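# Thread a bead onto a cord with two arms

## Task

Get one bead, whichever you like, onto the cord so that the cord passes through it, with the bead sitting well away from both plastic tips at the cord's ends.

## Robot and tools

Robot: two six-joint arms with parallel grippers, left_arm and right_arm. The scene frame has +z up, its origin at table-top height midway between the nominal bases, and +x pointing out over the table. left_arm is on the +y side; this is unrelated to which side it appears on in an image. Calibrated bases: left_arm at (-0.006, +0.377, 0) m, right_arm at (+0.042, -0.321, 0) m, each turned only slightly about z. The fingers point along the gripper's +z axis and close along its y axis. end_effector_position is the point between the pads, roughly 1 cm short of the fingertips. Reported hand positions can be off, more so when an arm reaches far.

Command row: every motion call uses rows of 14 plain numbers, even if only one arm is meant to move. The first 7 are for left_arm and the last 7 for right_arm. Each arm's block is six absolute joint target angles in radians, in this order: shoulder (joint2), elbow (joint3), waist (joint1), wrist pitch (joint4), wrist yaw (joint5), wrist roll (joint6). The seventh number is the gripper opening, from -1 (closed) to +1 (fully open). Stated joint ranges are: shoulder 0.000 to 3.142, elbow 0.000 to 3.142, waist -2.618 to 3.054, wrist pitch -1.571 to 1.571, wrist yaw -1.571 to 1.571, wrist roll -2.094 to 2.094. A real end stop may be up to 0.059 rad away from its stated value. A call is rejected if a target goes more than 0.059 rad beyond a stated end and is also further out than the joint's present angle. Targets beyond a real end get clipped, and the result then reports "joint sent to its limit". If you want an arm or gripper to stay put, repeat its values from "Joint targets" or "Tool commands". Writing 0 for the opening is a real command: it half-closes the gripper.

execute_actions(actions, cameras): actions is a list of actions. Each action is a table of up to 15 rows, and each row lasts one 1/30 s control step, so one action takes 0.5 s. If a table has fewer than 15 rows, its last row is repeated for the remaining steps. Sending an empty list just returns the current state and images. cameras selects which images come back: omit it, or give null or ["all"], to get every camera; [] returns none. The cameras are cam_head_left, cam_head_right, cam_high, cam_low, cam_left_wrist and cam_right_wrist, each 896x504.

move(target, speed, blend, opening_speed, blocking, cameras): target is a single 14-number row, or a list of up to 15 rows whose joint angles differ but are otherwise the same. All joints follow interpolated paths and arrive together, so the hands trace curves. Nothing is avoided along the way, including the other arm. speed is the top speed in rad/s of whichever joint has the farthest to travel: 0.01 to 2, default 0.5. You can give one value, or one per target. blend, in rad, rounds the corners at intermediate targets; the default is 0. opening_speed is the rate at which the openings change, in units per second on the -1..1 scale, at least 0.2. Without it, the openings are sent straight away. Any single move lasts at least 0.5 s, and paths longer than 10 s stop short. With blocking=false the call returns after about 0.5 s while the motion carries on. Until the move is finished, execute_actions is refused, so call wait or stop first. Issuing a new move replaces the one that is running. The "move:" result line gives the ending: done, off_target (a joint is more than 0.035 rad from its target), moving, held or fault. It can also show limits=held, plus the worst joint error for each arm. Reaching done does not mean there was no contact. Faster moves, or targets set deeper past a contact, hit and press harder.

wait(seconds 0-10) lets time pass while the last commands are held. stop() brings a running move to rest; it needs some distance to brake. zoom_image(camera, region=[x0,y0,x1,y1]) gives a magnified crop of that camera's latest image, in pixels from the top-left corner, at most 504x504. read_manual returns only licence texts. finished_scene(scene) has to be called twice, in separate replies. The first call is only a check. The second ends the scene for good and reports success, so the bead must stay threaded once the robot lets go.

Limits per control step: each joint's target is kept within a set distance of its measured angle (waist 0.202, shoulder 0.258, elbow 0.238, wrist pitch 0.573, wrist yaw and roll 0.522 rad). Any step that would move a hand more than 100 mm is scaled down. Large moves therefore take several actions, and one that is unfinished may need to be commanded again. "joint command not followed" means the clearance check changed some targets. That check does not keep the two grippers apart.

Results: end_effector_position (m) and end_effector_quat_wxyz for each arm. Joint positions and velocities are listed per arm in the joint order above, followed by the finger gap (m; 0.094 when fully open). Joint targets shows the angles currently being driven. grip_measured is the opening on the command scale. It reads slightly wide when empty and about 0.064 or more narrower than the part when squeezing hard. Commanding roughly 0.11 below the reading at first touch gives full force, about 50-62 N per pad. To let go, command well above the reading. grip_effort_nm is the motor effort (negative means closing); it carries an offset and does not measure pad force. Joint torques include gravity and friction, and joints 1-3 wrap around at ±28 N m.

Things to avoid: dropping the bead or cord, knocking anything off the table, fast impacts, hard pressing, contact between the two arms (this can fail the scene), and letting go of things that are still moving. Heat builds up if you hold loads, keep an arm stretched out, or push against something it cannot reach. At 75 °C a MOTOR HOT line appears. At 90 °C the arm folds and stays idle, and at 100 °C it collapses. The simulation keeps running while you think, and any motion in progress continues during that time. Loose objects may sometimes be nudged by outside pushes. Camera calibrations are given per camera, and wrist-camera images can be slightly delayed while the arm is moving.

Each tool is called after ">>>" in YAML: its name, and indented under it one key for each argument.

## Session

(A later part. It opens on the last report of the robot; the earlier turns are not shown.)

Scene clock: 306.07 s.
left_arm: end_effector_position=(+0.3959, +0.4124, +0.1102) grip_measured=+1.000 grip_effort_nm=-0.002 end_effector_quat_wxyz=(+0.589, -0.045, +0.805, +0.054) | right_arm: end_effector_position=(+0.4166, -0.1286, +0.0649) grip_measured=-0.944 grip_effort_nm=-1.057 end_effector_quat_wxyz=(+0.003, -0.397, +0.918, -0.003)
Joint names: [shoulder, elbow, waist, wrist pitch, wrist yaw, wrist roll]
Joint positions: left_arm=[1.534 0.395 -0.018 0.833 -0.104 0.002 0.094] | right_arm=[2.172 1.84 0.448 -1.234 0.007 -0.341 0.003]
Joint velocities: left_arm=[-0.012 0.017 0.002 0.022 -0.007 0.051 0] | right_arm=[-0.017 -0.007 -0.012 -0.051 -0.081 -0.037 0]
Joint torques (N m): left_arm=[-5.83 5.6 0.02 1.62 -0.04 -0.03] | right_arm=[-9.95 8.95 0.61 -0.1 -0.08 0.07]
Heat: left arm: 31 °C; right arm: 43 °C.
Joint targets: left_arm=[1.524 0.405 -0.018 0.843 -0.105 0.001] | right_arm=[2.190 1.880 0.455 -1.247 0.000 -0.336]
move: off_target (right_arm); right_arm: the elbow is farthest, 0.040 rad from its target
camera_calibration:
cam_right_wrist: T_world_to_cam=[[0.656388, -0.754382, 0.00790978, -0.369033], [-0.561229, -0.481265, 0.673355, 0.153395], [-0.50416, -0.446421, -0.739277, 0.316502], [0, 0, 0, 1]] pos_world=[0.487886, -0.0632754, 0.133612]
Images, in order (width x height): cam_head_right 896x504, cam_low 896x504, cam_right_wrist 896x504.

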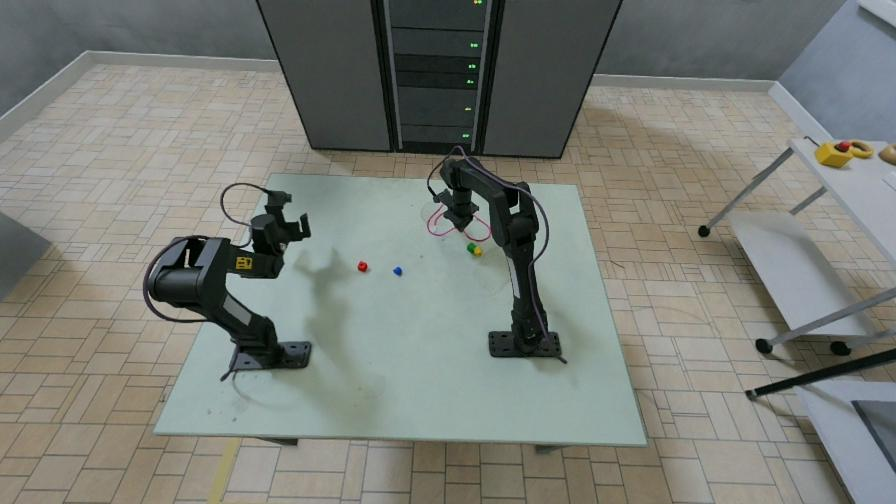

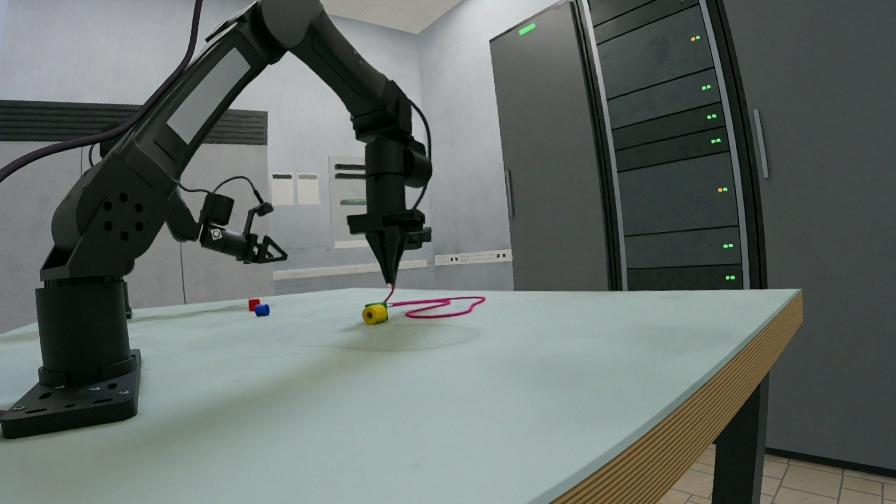

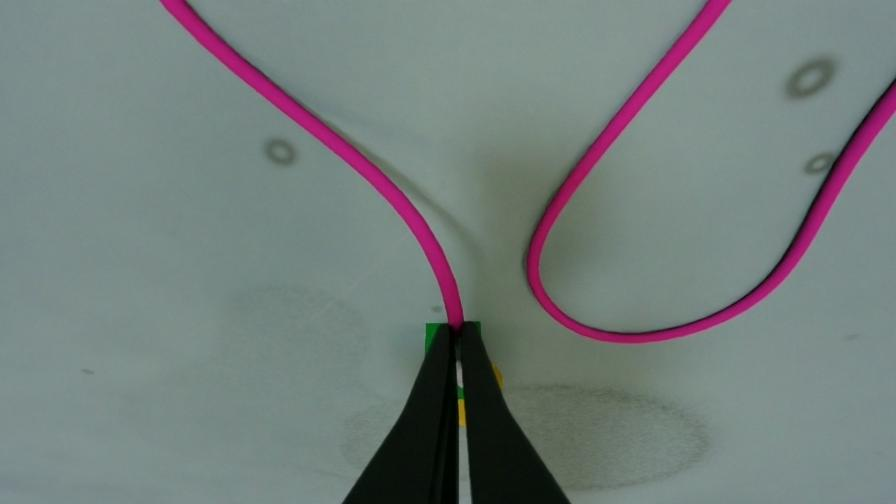

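>>> move:
  target: [1.524,0.405,-0.018,0.843,-0.105,0.001,1,2.095,1.63,0.436,-1.067,0,-0.352,-0.97]
  speed: 0.25
  cameras: ["cam_low","cam_right_wrist"]

>>> zoom_image:
  camera: "cam_low"
  region: [360, 280, 420, 320]

>>> zoom_image:
  camera: "cam_right_wrist"
  region: [400, 300, 520, 500]

Scene clock: 343.50 s.
left_arm: end_effector_position=(+0.3959, +0.4124, +0.1102) grip_measured=+1.000 grip_effort_nm=0.007 end_effector_quat_wxyz=(+0.589, -0.045, +0.805, +0.054) | right_arm: end_effector_position=(+0.3998, -0.1374, +0.0278) grip_measured=-0.944 grip_effort_nm=-1.057 end_effector_quat_wxyz=(-0.008, -0.399, +0.917, -0.004)
Joint names: [shoulder, elbow, waist, wrist pitch, wrist yaw, wrist roll]
Joint positions: left_arm=[1.534 0.395 -0.018 0.833 -0.104 0.002 0.094] | right_arm=[2.144 1.647 0.448 -1.09 0.007 -0.347 0.003]
Joint velocities: left_arm=[0.002 -0.002 0.017 -0.022 0.022 -0.007 0] | right_arm=[-0.022 0.002 0.002 -0.037 0.022 0.037 -0.001]
Joint torques (N m): left_arm=[-5.85 5.6 0.05 1.62 -0.04 -0.02] | right_arm=[-14.84 4.48 -1.05 0.2 -0.08 -0.06]
Heat: left arm: 31 °C; right arm: 38 °C.
Joint targets: left_arm=[1.524 0.405 -0.018 0.843 -0.105 0.001] | right_arm=[2.095 1.630 0.436 -1.067 0.000 -0.352]
move: off_target (right_arm); right_arm: the shoulder is farthest, 0.049 rad from its target
camera_calibration:
cam_right_wrist: T_world_to_cam=[[0.660225, -0.751064, 0.00245189, -0.365297], [-0.545186, -0.476996, 0.689381, 0.158409], [-0.5166, -0.456483, -0.724394, 0.279872], [0, 0, 0, 1]] pos_world=[0.472123, -0.0710441, 0.0944289]
Images, in order (width x height): cam_low 896x504, cam_right_wrist 896x504.

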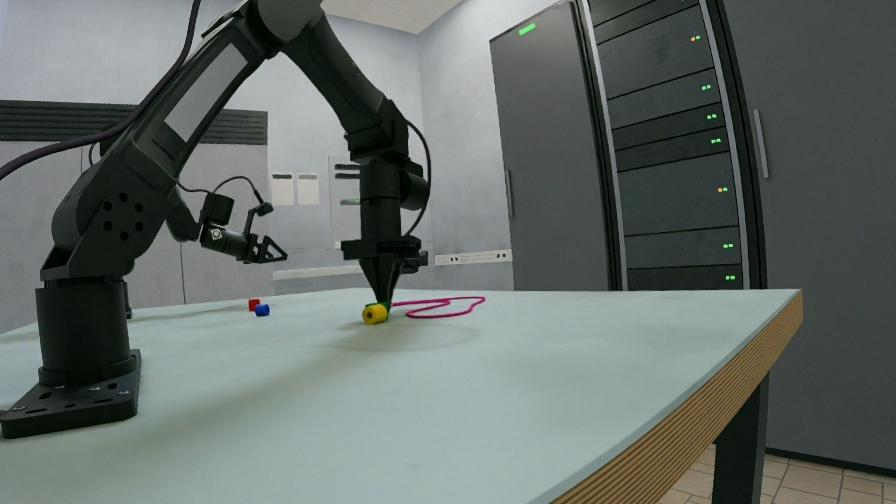

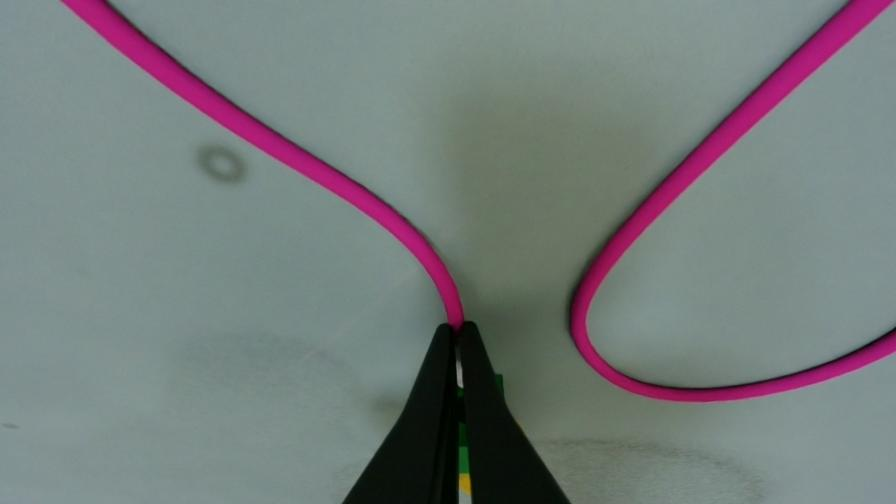

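Scaled by 8.400 from the camera's 896x504 image, which has a finer 1280x720 frame.

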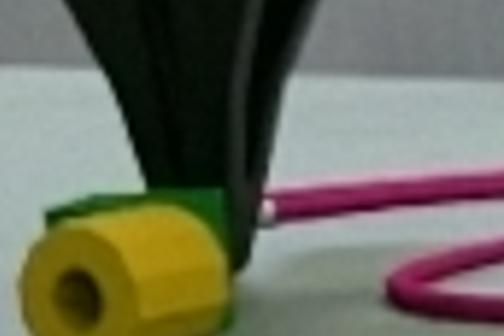

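Scaled by 2.520 from the camera's 896x504 image, which has a finer 1280x720 frame.

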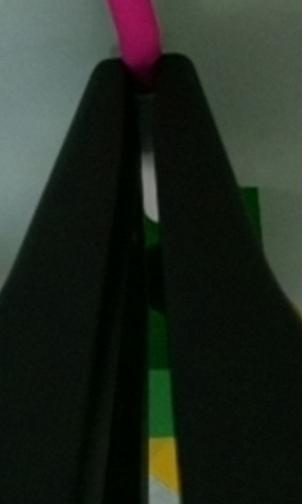

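>>> move:
  target: [1.524,0.405,-0.018,0.843,-0.105,0.001,1,2.078,1.63,0.427,-1.067,0,-0.356,-0.97]
  speed: 0.2
  cameras: ["cam_low","cam_right_wrist"]

>>> zoom_image:
  camera: "cam_low"
  region: [360, 280, 420, 320]

>>> zoom_image:
  camera: "cam_right_wrist"
  region: [400, 300, 520, 500]

Scene clock: 360.87 s.
left_arm: end_effector_position=(+0.3959, +0.4124, +0.1102) grip_measured=+1.000 grip_effort_nm=0.002 end_effector_quat_wxyz=(+0.589, -0.045, +0.805, +0.054) | right_arm: end_effector_position=(+0.4040, -0.1413, +0.0351) grip_measured=-0.944 grip_effort_nm=-1.057 end_effector_quat_wxyz=(+0.002, -0.395, +0.919, -0.003)
Joint names: [shoulder, elbow, waist, wrist pitch, wrist yaw, wrist roll]
Joint positions: left_arm=[1.534 0.395 -0.018 0.833 -0.104 0.002 0.094] | right_arm=[2.125 1.647 0.434 -1.089 0.007 -0.351 0.003]
Joint velocities: left_arm=[-0.007 0.027 0.007 0.051 0.022 0.007 0] | right_arm=[-0.002 -0.007 0.007 -0.037 -0.037 -0.037 0]
Joint torques (N m): left_arm=[-5.83 5.59 0.03 1.63 -0.04 -0.03] | right_arm=[-14.56 4.53 -0.73 0.24 -0.06 -0.06]
Heat: left arm: 31 °C; right arm: 43 °C.
Joint targets: left_arm=[1.524 0.405 -0.018 0.843 -0.105 0.001] | right_arm=[2.078 1.630 0.427 -1.067 0.000 -0.356]
move: off_target (right_arm); right_arm: the shoulder is farthest, 0.047 rad from its target
camera_calibration:
cam_right_wrist: T_world_to_cam=[[0.652943, -0.757371, 0.00737987, -0.369144], [-0.562024, -0.477953, 0.675048, 0.160935], [-0.507735, -0.444916, -0.737736, 0.284056], [0, 0, 0, 1]] pos_world=[0.475704, -0.0762786, 0.103643]
Images, in order (width x height): cam_low 896x504, cam_right_wrist 896x504.

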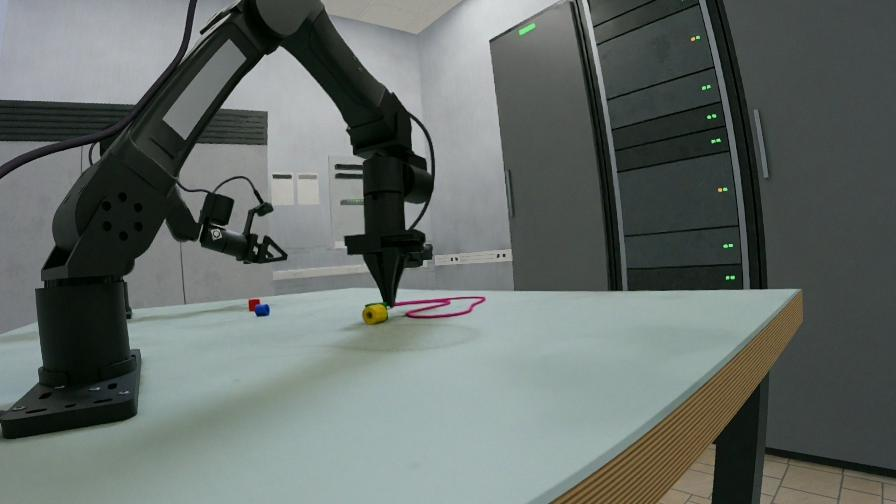

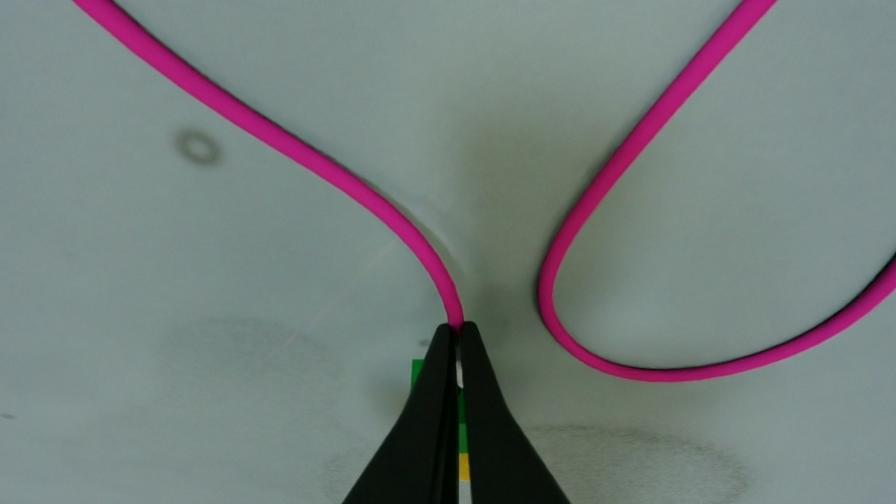

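Scaled by 8.400 from the camera's 896x504 image, which has a finer 1280x720 frame.

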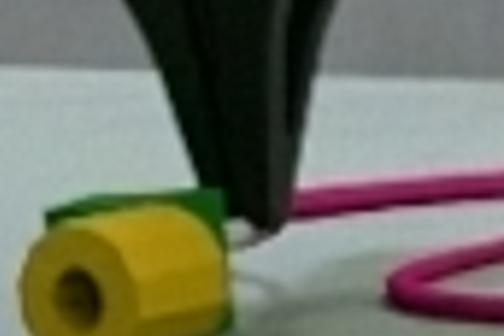

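Scaled by 2.520 from the camera's 896x504 image, which has a finer 1280x720 frame.

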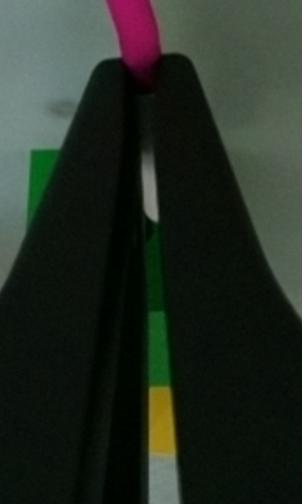

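>>> move:
  target: [1.524,0.405,-0.018,0.843,-0.105,0.001,1,2.078,1.63,0.4495,-1.067,0,-0.35,-0.97]
  speed: 0.2
  cameras: ["cam_low","cam_right_wrist"]

>>> zoom_image:
  camera: "cam_low"
  region: [360, 280, 420, 320]

>>> zoom_image:
  camera: "cam_right_wrist"
  region: [400, 300, 520, 500]

Scene clock: 374.13 s.
left_arm: end_effector_position=(+0.3959, +0.4124, +0.1102) grip_measured=+1.000 grip_effort_nm=0.002 end_effector_quat_wxyz=(+0.589, -0.045, +0.805, +0.054) | right_arm: end_effector_position=(+0.4027, -0.1388, +0.0351) grip_measured=-0.944 grip_effort_nm=-1.053 end_effector_quat_wxyz=(+0.002, -0.398, +0.917, -0.003)
Joint names: [shoulder, elbow, waist, wrist pitch, wrist yaw, wrist roll]
Joint positions: left_arm=[1.534 0.395 -0.018 0.833 -0.104 0.002 0.094] | right_arm=[2.125 1.647 0.441 -1.089 0.007 -0.351 0.003]
Joint velocities: left_arm=[-0.012 -0.007 -0.002 -0.081 0.037 -0.007 0] | right_arm=[-0.002 -0.007 0.027 -0.007 0.007 -0.051 -0.001]
Joint torques (N m): left_arm=[-5.83 5.63 0.02 1.63 -0.04 -0.03] | right_arm=[-14.6 4.55 0.44 0.23 -0.08 0.03]
Heat: left arm: 31 °C; right arm: 39 °C.
Joint targets: left_arm=[1.524 0.405 -0.018 0.843 -0.105 0.001] | right_arm=[2.078 1.630 0.449 -1.067 0.000 -0.350]
move: off_target (right_arm); right_arm: the shoulder is farthest, 0.047 rad from its target
camera_calibration:
cam_right_wrist: T_world_to_cam=[[0.658416, -0.752618, 0.0073805, -0.367994], [-0.558543, -0.482012, 0.675051, 0.159457], [-0.504498, -0.448586, -0.737735, 0.282715], [0, 0, 0, 1]] pos_world=[0.473986, -0.0732762, 0.103643]
Images, in order (width x height): cam_low 896x504, cam_right_wrist 896x504.

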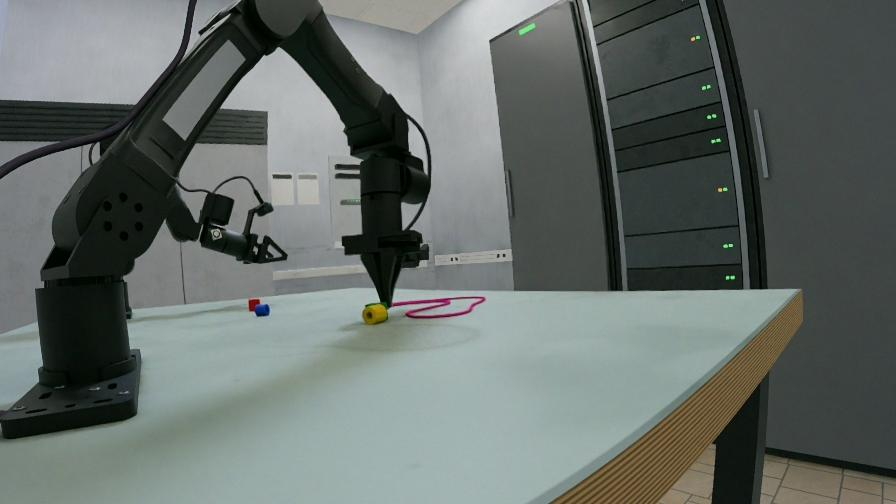

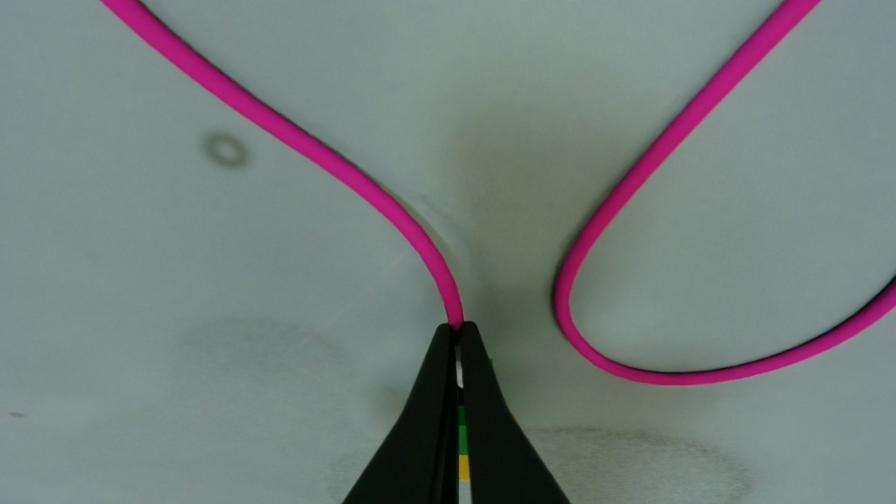

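Scaled by 8.400 from the camera's 896x504 image, which has a finer 1280x720 frame.

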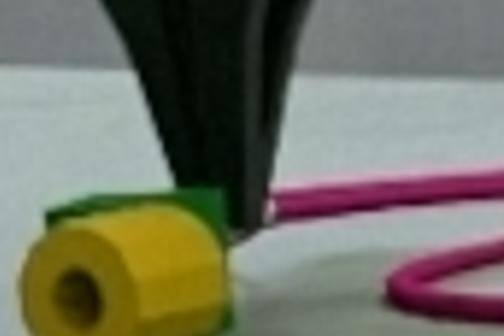

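Scaled by 2.520 from the camera's 896x504 image, which has a finer 1280x720 frame.

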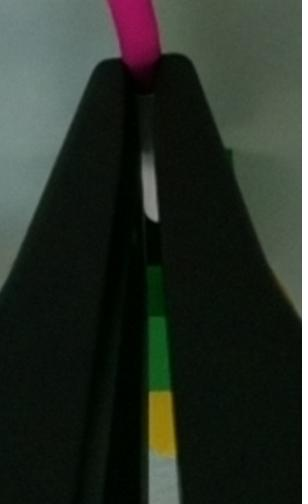

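>>> move:
  target: [1.524,0.405,-0.018,0.843,-0.105,0.001,1,2.011,1.524,0.415,-1.028,0,-0.371,-0.97]
  speed: 0.3
  cameras: ["cam_low","cam_right_wrist"]

>>> zoom_image:
  camera: "cam_low"
  region: [360, 280, 420, 320]

>>> zoom_image:
  camera: "cam_right_wrist"
  region: [400, 300, 520, 500]

Scene clock: 384.97 s.
left_arm: end_effector_position=(+0.3959, +0.4124, +0.1102) grip_measured=+1.000 grip_effort_nm=-0.002 end_effector_quat_wxyz=(+0.589, -0.045, +0.805, +0.054) | right_arm: end_effector_position=(+0.3903, -0.1544, +0.0348) grip_measured=-0.944 grip_effort_nm=-1.053 end_effector_quat_wxyz=(+0.002, -0.395, +0.919, -0.003)
Joint names: [shoulder, elbow, waist, wrist pitch, wrist yaw, wrist roll]
Joint positions: left_arm=[1.534 0.395 -0.018 0.833 -0.104 0.002 0.094] | right_arm=[2.057 1.541 0.42 -1.052 0.007 -0.365 0.003]
Joint velocities: left_arm=[-0.007 0.002 0.022 0.007 -0.007 -0.037 0] | right_arm=[0.012 -0.002 -0.007 -0.022 0.007 -0.066 0]
Joint torques (N m): left_arm=[-5.83 5.6 0.02 1.62 -0.04 -0.03] | right_arm=[-13.87 4.37 -0.46 0.23 -0.06 -0.04]
Heat: left arm: 31 °C; right arm: 38 °C.
Joint targets: left_arm=[1.524 0.405 -0.018 0.843 -0.105 0.001] | right_arm=[2.011 1.524 0.415 -1.028 0.000 -0.371]
move: off_target (right_arm); right_arm: the shoulder is farthest, 0.046 rad from its target
camera_calibration:
cam_right_wrist: T_world_to_cam=[[0.653235, -0.75712, 0.00730361, -0.37017], [-0.561564, -0.477996, 0.675401, 0.146977], [-0.507868, -0.445297, -0.737415, 0.271027], [0, 0, 0, 1]] pos_world=[0.46199, -0.0893216, 0.103295]
Images, in order (width x height): cam_low 896x504, cam_right_wrist 896x504.

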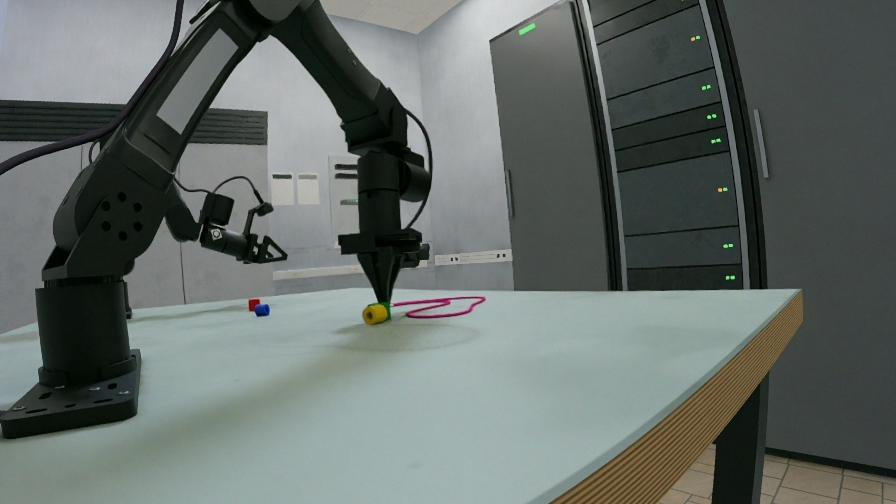

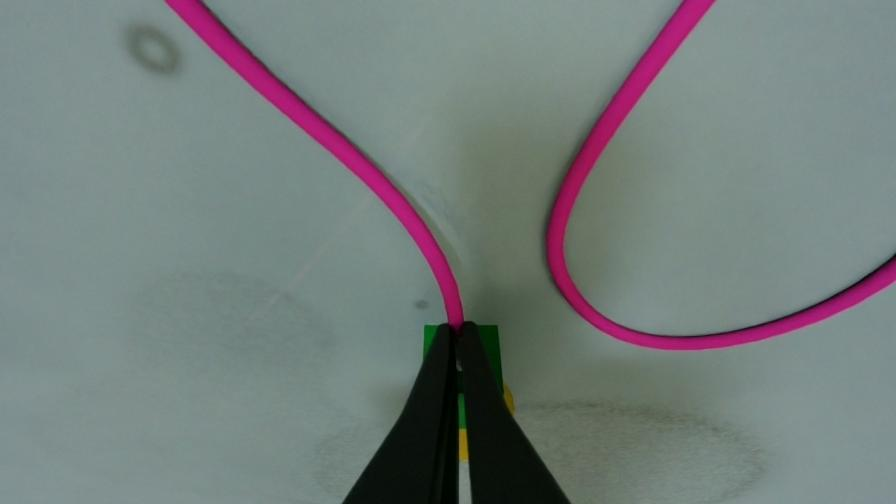

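Scaled by 8.400 from the camera's 896x504 image, which has a finer 1280x720 frame.

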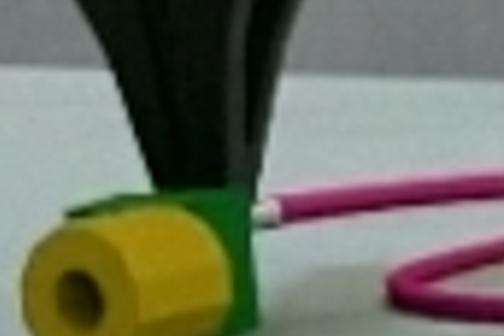

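Scaled by 2.520 from the camera's 896x504 image, which has a finer 1280x720 frame.

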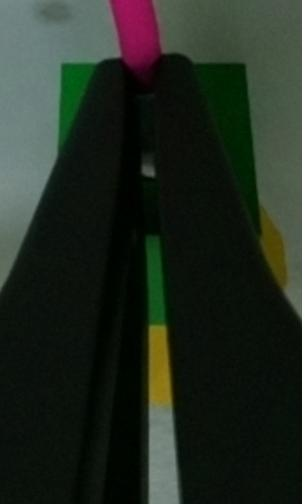

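>>> move:
  target: [1.524,0.405,-0.018,0.843,-0.105,0.001,1,1.976,1.469,0.405,-1.008,0,-0.378,-0.97]
  speed: 0.3
  cameras: ["cam_low","cam_right_wrist"]

>>> zoom_image:
  camera: "cam_low"
  region: [360, 280, 420, 320]

>>> zoom_image:
  camera: "cam_right_wrist"
  region: [400, 300, 520, 500]

Scene clock: 397.13 s.
left_arm: end_effector_position=(+0.3959, +0.4124, +0.1102) grip_measured=+1.000 grip_effort_nm=0.002 end_effector_quat_wxyz=(+0.589, -0.045, +0.805, +0.054) | right_arm: end_effector_position=(+0.3824, -0.1601, +0.0343) grip_measured=-0.944 grip_effort_nm=-1.053 end_effector_quat_wxyz=(+0.002, -0.396, +0.918, -0.003)
Joint names: [shoulder, elbow, waist, wrist pitch, wrist yaw, wrist roll]
Joint positions: left_arm=[1.534 0.395 -0.018 0.833 -0.104 0.002 0.094] | right_arm=[2.022 1.486 0.415 -1.031 0.007 -0.373 0.003]
Joint velocities: left_arm=[0.012 0.002 -0.007 0.022 0.007 0.007 0] | right_arm=[-0.027 0.002 -0.027 -0.051 -0.081 -0.022 0]
Joint torques (N m): left_arm=[-5.83 5.6 0.05 1.63 -0.04 -0.02] | right_arm=[-13.55 4.45 -0.87 0.23 -0.07 -0.05]
Heat: left arm: 31 °C; right arm: 39 °C.
Joint targets: left_arm=[1.524 0.405 -0.018 0.843 -0.105 0.001] | right_arm=[1.976 1.469 0.405 -1.008 0.000 -0.378]
move: off_target (right_arm); right_arm: the shoulder is farthest, 0.046 rad from its target
camera_calibration:
cam_right_wrist: T_world_to_cam=[[0.655249, -0.755375, 0.00751661, -0.369833], [-0.560728, -0.479687, 0.674896, 0.139589], [-0.506194, -0.44644, -0.737874, 0.263338], [0, 0, 0, 1]] pos_world=[0.453904, -0.094839, 0.102882]
Images, in order (width x height): cam_low 896x504, cam_right_wrist 896x504.

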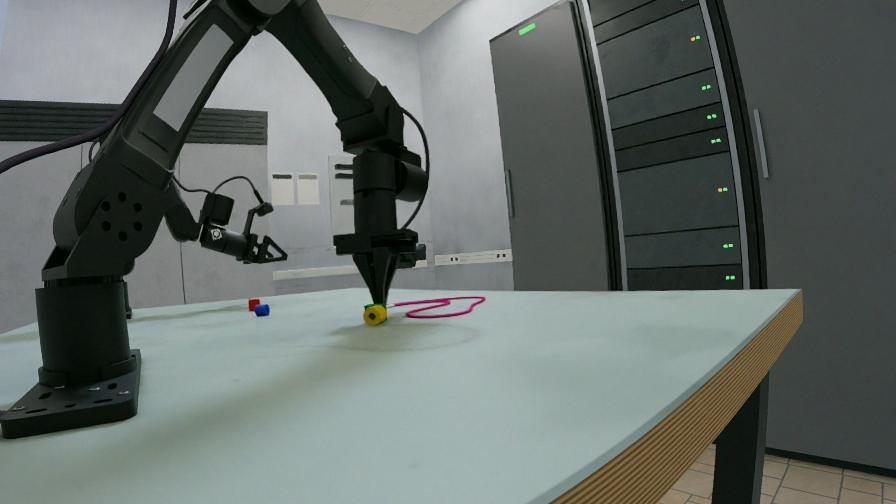

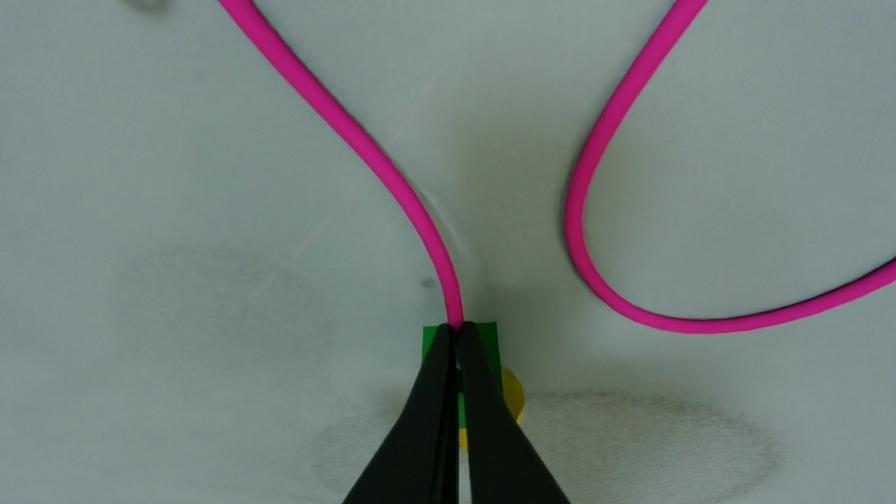

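Scaled by 8.400 from the camera's 896x504 image, which has a finer 1280x720 frame.

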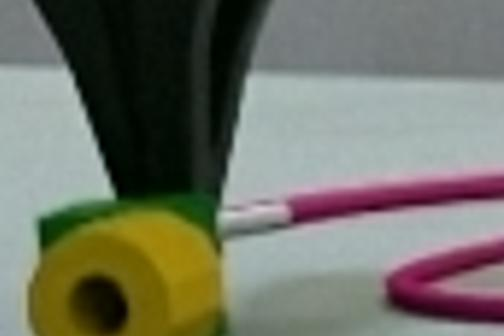

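Scaled by 2.520 from the camera's 896x504 image, which has a finer 1280x720 frame.

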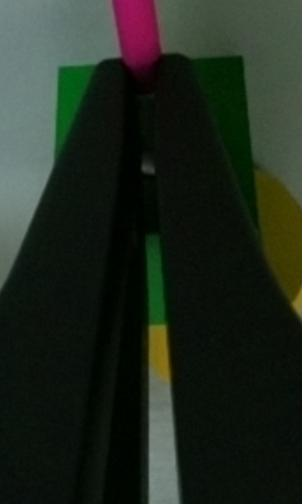

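>>> move:
  target: [1.524,0.405,-0.018,0.843,-0.105,0.001,1,1.976,1.469,0.405,-1.008,0,-0.378,-0.72]
  opening_speed: 1
  cameras: []

>>> move:
  target: [1.524,0.405,-0.018,0.843,-0.105,0.001,1,2.08,1.575,0.434,-1.012,0,-0.357,-0.72]
  speed: 0.25
  cameras: ["cam_low","cam_right_wrist"]

>>> zoom_image:
  camera: "cam_low"
  region: [360, 280, 420, 320]

>>> zoom_image:
  camera: "cam_right_wrist"
  region: [350, 300, 600, 500]

Scene clock: 414.73 s.
left_arm: end_effector_position=(+0.3959, +0.4124, +0.1102) grip_measured=+1.000 grip_effort_nm=0.002 end_effector_quat_wxyz=(+0.589, -0.045, +0.805, +0.054) | right_arm: end_effector_position=(+0.3825, -0.1600, +0.0343) grip_measured=-0.723 grip_effort_nm=0.125 end_effector_quat_wxyz=(+0.002, -0.397, +0.918, -0.003)
Joint names: [shoulder, elbow, waist, wrist pitch, wrist yaw, wrist roll]
Joint positions: left_arm=[1.534 0.395 -0.018 0.833 -0.104 0.002 0.094] | right_arm=[2.022 1.486 0.415 -1.03 0.007 -0.373 0.013]
Joint velocities: left_arm=[0.022 -0.012 -0.022 -0.051 -0.022 -0.051 0] | right_arm=[0.017 -0.002 0.012 0.007 -0.022 0.022 0]
Joint torques (N m): left_arm=[-5.85 5.6 0.03 1.63 -0.04 -0.03] | right_arm=[-13.56 4.42 -0.94 0.24 -0.07 -0.05]
Heat: left arm: 32 °C; right arm: 43 °C.
Joint targets: left_arm=[1.524 0.405 -0.018 0.843 -0.105 0.001] | right_arm=[1.976 1.469 0.405 -1.008 0.000 -0.378]
move: off_target (right_arm); right_arm: the shoulder is farthest, 0.046 rad from its target
No camera images: "cameras" was empty.

Scene clock: 415.53 s.
left_arm: end_effector_position=(+0.3959, +0.4124, +0.1102) grip_measured=+1.000 grip_effort_nm=-0.002 end_effector_quat_wxyz=(+0.589, -0.045, +0.805, +0.054) | right_arm: end_effector_position=(+0.3936, -0.1505, +0.0313) grip_measured=-0.723 grip_effort_nm=0.125 end_effector_quat_wxyz=(+0.009, -0.397, +0.918, -0.003)
Joint names: [shoulder, elbow, waist, wrist pitch, wrist yaw, wrist roll]
Joint positions: left_arm=[1.534 0.395 -0.018 0.833 -0.104 0.002 0.094] | right_arm=[2.065 1.538 0.425 -1.026 0.007 -0.363 0.013]
Joint velocities: left_arm=[-0.022 0.012 -0.007 0.081 -0.007 -0.037 0] | right_arm=[-0.012 -0.007 -0.042 -0.007 -0.022 -0.037 0.001]
Joint torques (N m): left_arm=[-5.83 5.6 0.02 1.62 -0.03 -0.02] | right_arm=[-9.14 8.58 0.79 0.19 -0.09 0.06]
Heat: left arm: 32 °C; right arm: 42 °C.
Joint targets: left_arm=[1.524 0.405 -0.018 0.843 -0.105 0.001] | right_arm=[2.080 1.575 0.434 -1.012 0.000 -0.357]
move: off_target (right_arm); right_arm: the elbow is farthest, 0.037 rad from its target
camera_calibration:
cam_right_wrist: T_world_to_cam=[[0.655419, -0.755183, 0.011157, -0.370051], [-0.569074, -0.484076, 0.664699, 0.155479], [-0.496569, -0.442005, -0.747028, 0.268246], [0, 0, 0, 1]] pos_world=[0.46422, -0.0856265, 0.10117]
Images, in order (width x height): cam_low 896x504, cam_right_wrist 896x504.

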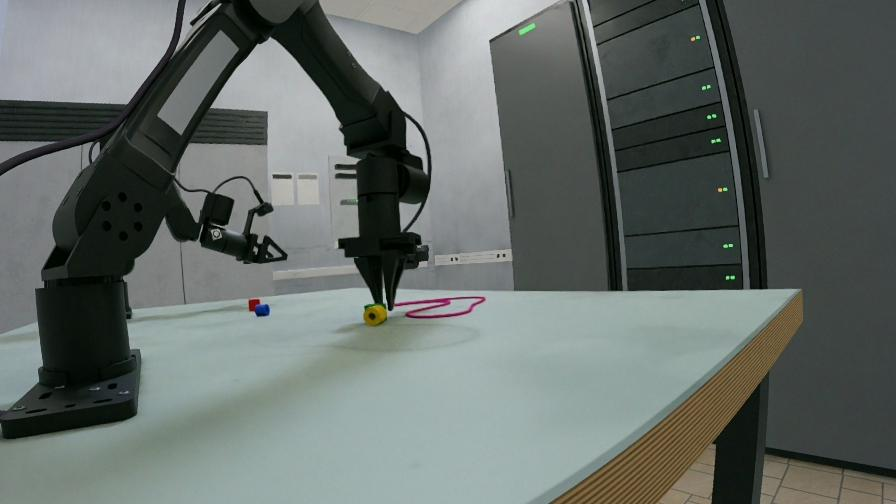

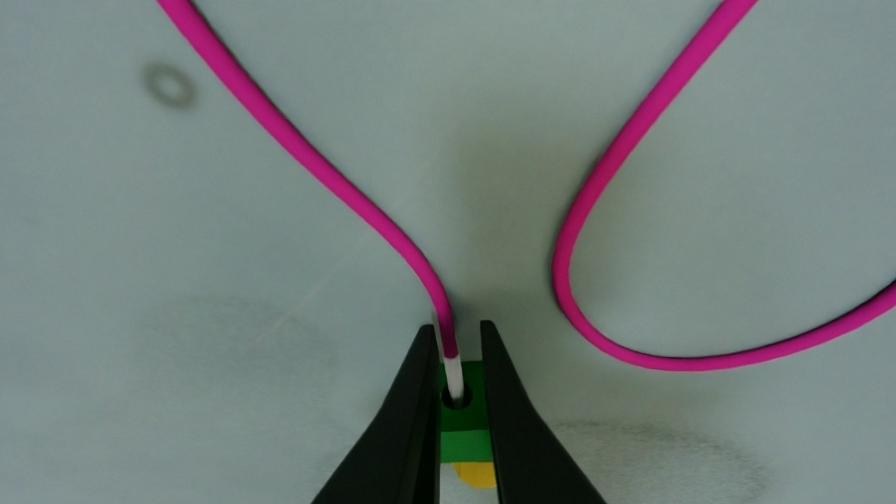

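Scaled by 8.400 from the camera's 896x504 image, which has a finer 1280x720 frame.

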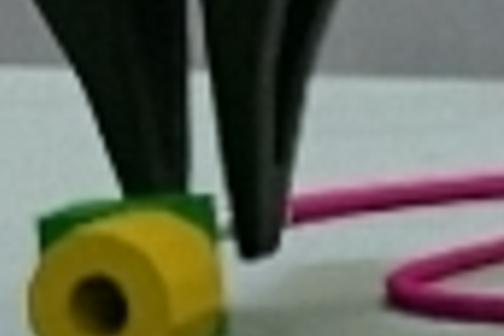

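Scaled by 2.016 from the camera's 896x504 image, which has a finer 1280x720 frame.

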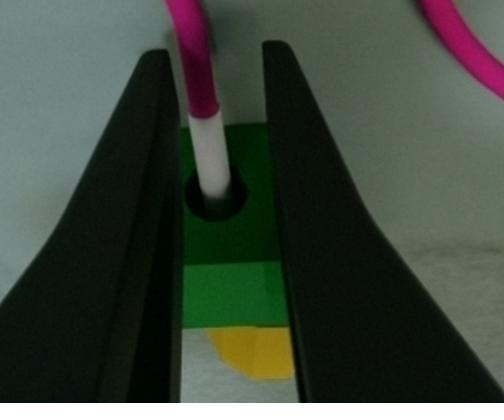

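>>> move:
  target: [1.524,0.405,-0.018,0.843,-0.105,0.001,1,2.096,1.575,0.434,-1.012,0,-0.357,-0.72]
  speed: 0.25
  cameras: []

>>> move:
  target: [1.524,0.405,-0.018,0.843,-0.105,0.001,1,2.096,1.575,0.434,-1.012,0,-0.357,-0.97]
  opening_speed: 1
  cameras: ["cam_right_wrist"]

>>> move:
  target: [1.524,0.405,-0.018,0.843,-0.105,0.001,1,1.968,1.452,0.402,-1.005,0,-0.381,-0.97]
  speed: 0.4
  cameras: ["cam_low","cam_right_wrist"]

>>> zoom_image:
  camera: "cam_low"
  region: [360, 280, 420, 320]

>>> zoom_image:
  camera: "cam_right_wrist"
  region: [350, 300, 600, 500]

Scene clock: 433.73 s.
left_arm: end_effector_position=(+0.3959, +0.4124, +0.1102) grip_measured=+1.000 grip_effort_nm=-0.002 end_effector_quat_wxyz=(+0.589, -0.045, +0.805, +0.054) | right_arm: end_effector_position=(+0.3922, -0.1508, +0.0257) grip_measured=-0.723 grip_effort_nm=0.120 end_effector_quat_wxyz=(+0.001, -0.397, +0.918, -0.003)
Joint names: [shoulder, elbow, waist, wrist pitch, wrist yaw, wrist roll]
Joint positions: left_arm=[1.534 0.395 -0.018 0.833 -0.104 0.002 0.094] | right_arm=[2.08 1.538 0.426 -1.026 0.007 -0.362 0.013]
Joint velocities: left_arm=[-0.002 -0.007 0.002 -0.037 0.022 -0.037 0] | right_arm=[-0.002 -0.002 0.002 0.051 -0.022 0.037 0]
Joint torques (N m): left_arm=[-5.83 5.61 0.03 1.62 -0.04 -0.02] | right_arm=[-9.14 8.55 0.7 0.14 -0.08 0.06]
Heat: left arm: 32 °C; right arm: 37 °C.
Joint targets: left_arm=[1.524 0.405 -0.018 0.843 -0.105 0.001] | right_arm=[2.096 1.575 0.434 -1.012 0.000 -0.357]
move: off_target (right_arm); right_arm: the elbow is farthest, 0.037 rad from its target
No camera images: "cameras" was empty.

Scene clock: 434.40 s.
left_arm: end_effector_position=(+0.3959, +0.4124, +0.1102) grip_measured=+1.000 grip_effort_nm=0.012 end_effector_quat_wxyz=(+0.589, -0.045, +0.805, +0.054) | right_arm: end_effector_position=(+0.3922, -0.1508, +0.0257) grip_measured=-0.968 grip_effort_nm=-1.013 end_effector_quat_wxyz=(+0.001, -0.397, +0.918, -0.003)
Joint names: [shoulder, elbow, waist, wrist pitch, wrist yaw, wrist roll]
Joint positions: left_arm=[1.534 0.395 -0.018 0.833 -0.104 0.002 0.094] | right_arm=[2.08 1.538 0.426 -1.026 0.007 -0.362 0.001]
Joint velocities: left_arm=[0.002 -0.002 -0.007 0.007 -0.007 0.022 0] | right_arm=[-0.002 -0.007 -0.012 -0.051 -0.095 0.081 -0.001]
Joint torques (N m): left_arm=[-5.83 5.61 0.05 1.62 -0.05 -0.03] | right_arm=[-9.11 8.51 0.72 0.14 -0.1 0.08]
Heat: left arm: 32 °C; right arm: 37 °C.
Joint targets: left_arm=[1.524 0.405 -0.018 0.843 -0.105 0.001] | right_arm=[2.096 1.575 0.434 -1.012 0.000 -0.357]
move: off_target (right_arm); right_arm: the elbow is farthest, 0.037 rad from its target
camera_calibration:
cam_right_wrist: T_world_to_cam=[[0.655257, -0.755372, 0.00720112, -0.369207], [-0.560065, -0.479394, 0.675655, 0.155187], [-0.506918, -0.44676, -0.737183, 0.266283], [0, 0, 0, 1]] pos_world=[0.463824, -0.0855278, 0.0941046]
Images, in order (width x height): cam_right_wrist 896x504.

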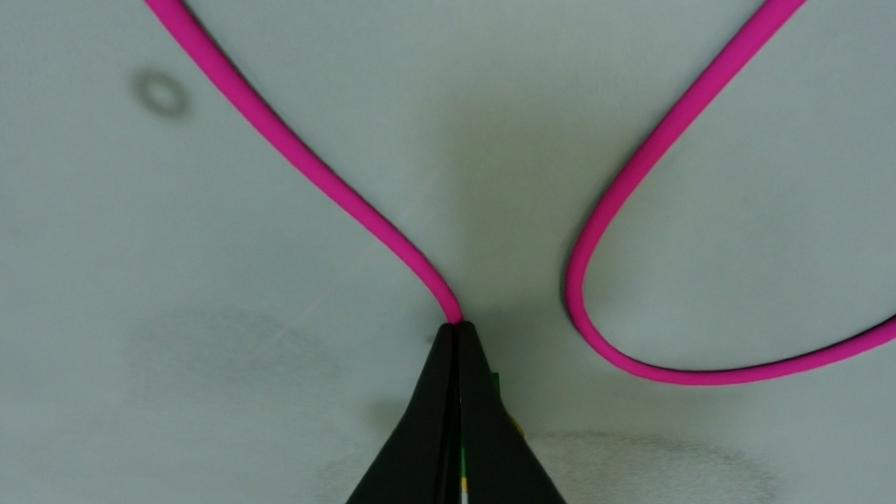

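Scene clock: 435.23 s.
left_arm: end_effector_position=(+0.3959, +0.4124, +0.1102) grip_measured=+1.000 grip_effort_nm=0.007 end_effector_quat_wxyz=(+0.589, -0.045, +0.805, +0.054) | right_arm: end_effector_position=(+0.3825, -0.1634, +0.0352) grip_measured=-0.971 grip_effort_nm=0.022 end_effector_quat_wxyz=(+0.006, -0.394, +0.919, -0.003)
Joint names: [shoulder, elbow, waist, wrist pitch, wrist yaw, wrist roll]
Joint positions: left_arm=[1.534 0.395 -0.018 0.833 -0.104 0.002 0.094] | right_arm=[2.008 1.469 0.407 -1.02 0.007 -0.375 0.001]
Joint velocities: left_arm=[-0.002 0.007 0.007 -0.066 -0.051 0.066 0] | right_arm=[-0.022 -0.002 0.012 0.007 0.081 -0.022 -0.001]
Joint torques (N m): left_arm=[-5.83 5.6 0.02 1.63 -0.05 -0.03] | right_arm=[-13.08 4.25 -0.51 0.16 -0.08 -0.03]
Heat: left arm: 32 °C; right arm: 37 °C.
Joint targets: left_arm=[1.524 0.405 -0.018 0.843 -0.105 0.001] | right_arm=[1.968 1.452 0.402 -1.005 0.000 -0.381]
move: off_target (right_arm); right_arm: the shoulder is farthest, 0.040 rad from its target
camera_calibration:
cam_right_wrist: T_world_to_cam=[[0.650847, -0.759144, 0.00989512, -0.371397], [-0.568803, -0.478943, 0.668638, 0.140924], [-0.502854, -0.440809, -0.743522, 0.262371], [0, 0, 0, 1]] pos_world=[0.453815, -0.0987935, 0.104527]
Images, in order (width x height): cam_low 896x504, cam_right_wrist 896x504.

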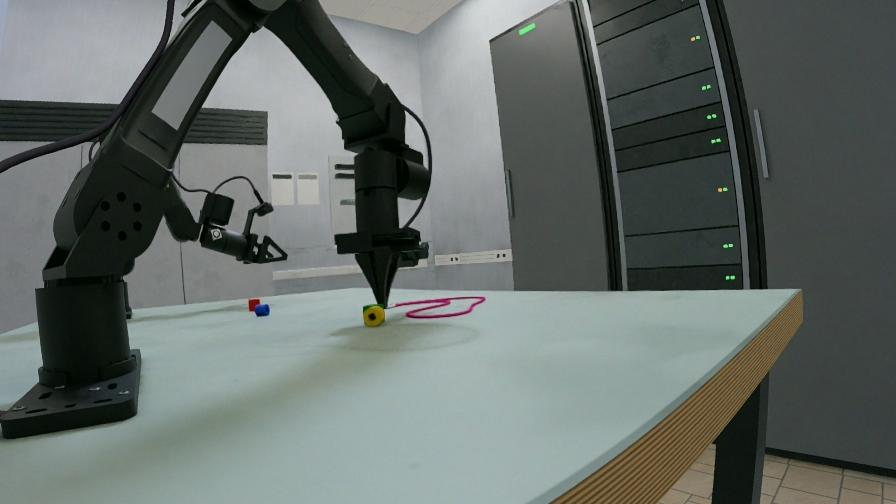

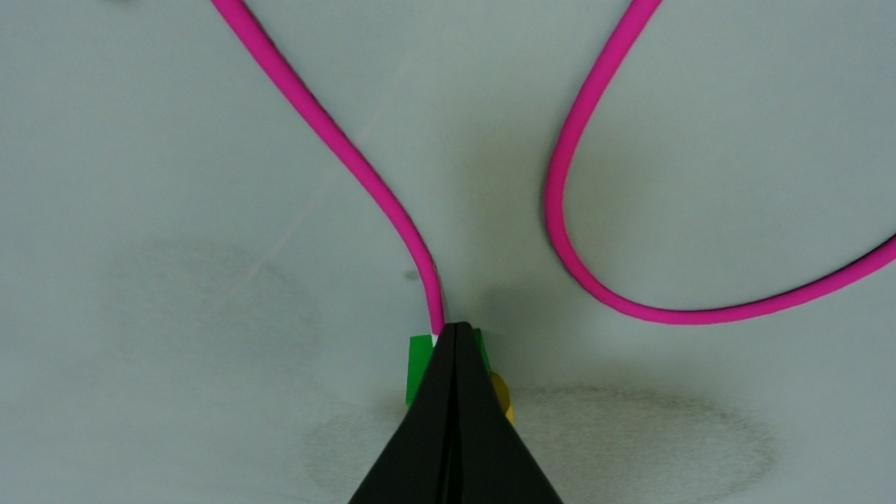

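Scaled by 8.400 from the camera's 896x504 image, which has a finer 1280x720 frame.

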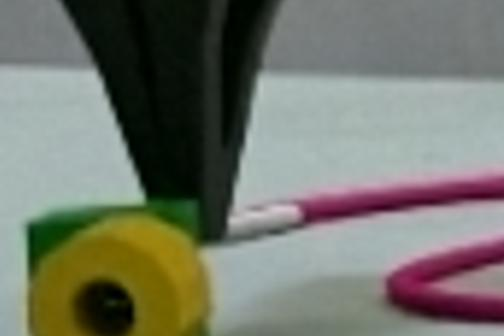

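Scaled by 2.016 from the camera's 896x504 image, which has a finer 1280x720 frame.

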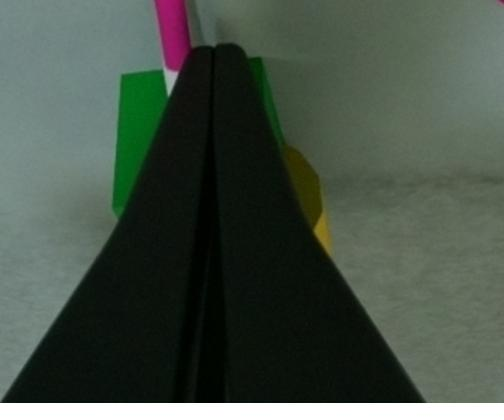

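>>> move:
  target: [1.524,0.405,-0.018,0.843,-0.105,0.001,1,2.045,1.66,0.434,-1.19,0,-0.357,-0.7]
  speed: 0.4
  cameras: ["cam_low","cam_right_wrist"]

>>> zoom_image:
  camera: "cam_right_wrist"
  region: [350, 300, 600, 500]

>>> zoom_image:
  camera: "cam_low"
  region: [350, 270, 440, 330]

Scene clock: 443.10 s.
left_arm: end_effector_position=(+0.3959, +0.4124, +0.1102) grip_measured=+1.000 grip_effort_nm=-0.007 end_effector_quat_wxyz=(+0.589, -0.045, +0.805, +0.054) | right_arm: end_effector_position=(+0.3857, -0.1530, +0.0659) grip_measured=-0.703 grip_effort_nm=0.120 end_effector_quat_wxyz=(-0.005, -0.398, +0.917, -0.004)
Joint names: [shoulder, elbow, waist, wrist pitch, wrist yaw, wrist roll]
Joint positions: left_arm=[1.534 0.395 -0.018 0.833 -0.104 0.002 0.094] | right_arm=[2.029 1.626 0.428 -1.177 0.007 -0.362 0.014]
Joint velocities: left_arm=[0.017 0.007 -0.007 -0.007 -0.022 -0.037 0] | right_arm=[-0.012 0.007 0.012 -0.007 -0.037 -0.007 -0.001]
Joint torques (N m): left_arm=[-5.85 5.61 0.05 1.63 -0.04 -0.02] | right_arm=[-8.9 8.47 0.55 -0.13 -0.08 0.05]
Heat: left arm: 32 °C; right arm: 37 °C.
Joint targets: left_arm=[1.524 0.405 -0.018 0.843 -0.105 0.001] | right_arm=[2.045 1.660 0.434 -1.190 0.000 -0.357]
move: done
camera_calibration:
cam_right_wrist: T_world_to_cam=[[0.657333, -0.753589, 0.00404521, -0.367203], [-0.551328, -0.477233, 0.684315, 0.119696], [-0.513762, -0.452053, -0.729176, 0.292923], [0, 0, 0, 1]] pos_world=[0.457859, -0.0871807, 0.133168]
Images, in order (width x height): cam_low 896x504, cam_right_wrist 896x504.

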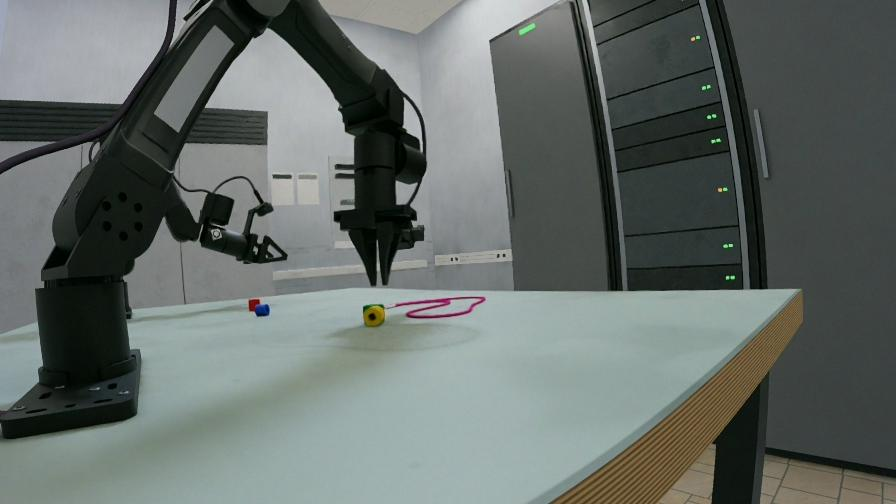

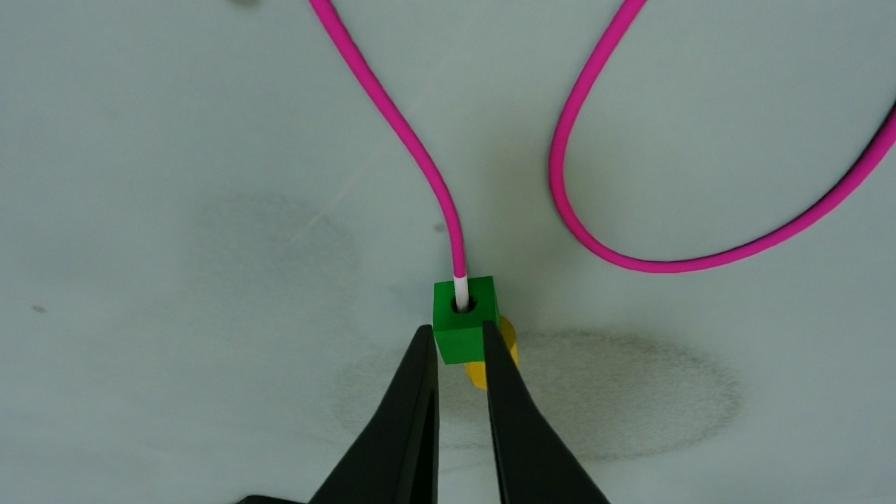

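Scaled by 2.016 from the camera's 896x504 image, which has a finer 1280x720 frame.

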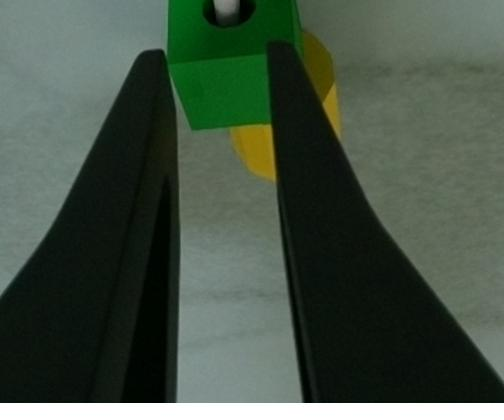

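Scaled by 5.600 from the camera's 896x504 image, which has a finer 1280x720 frame.

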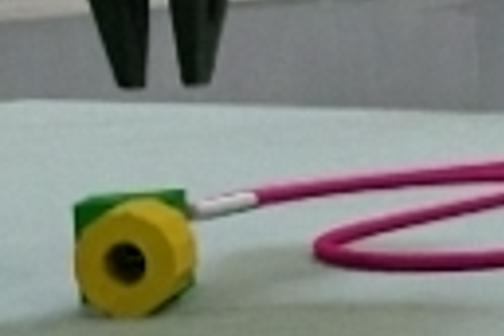

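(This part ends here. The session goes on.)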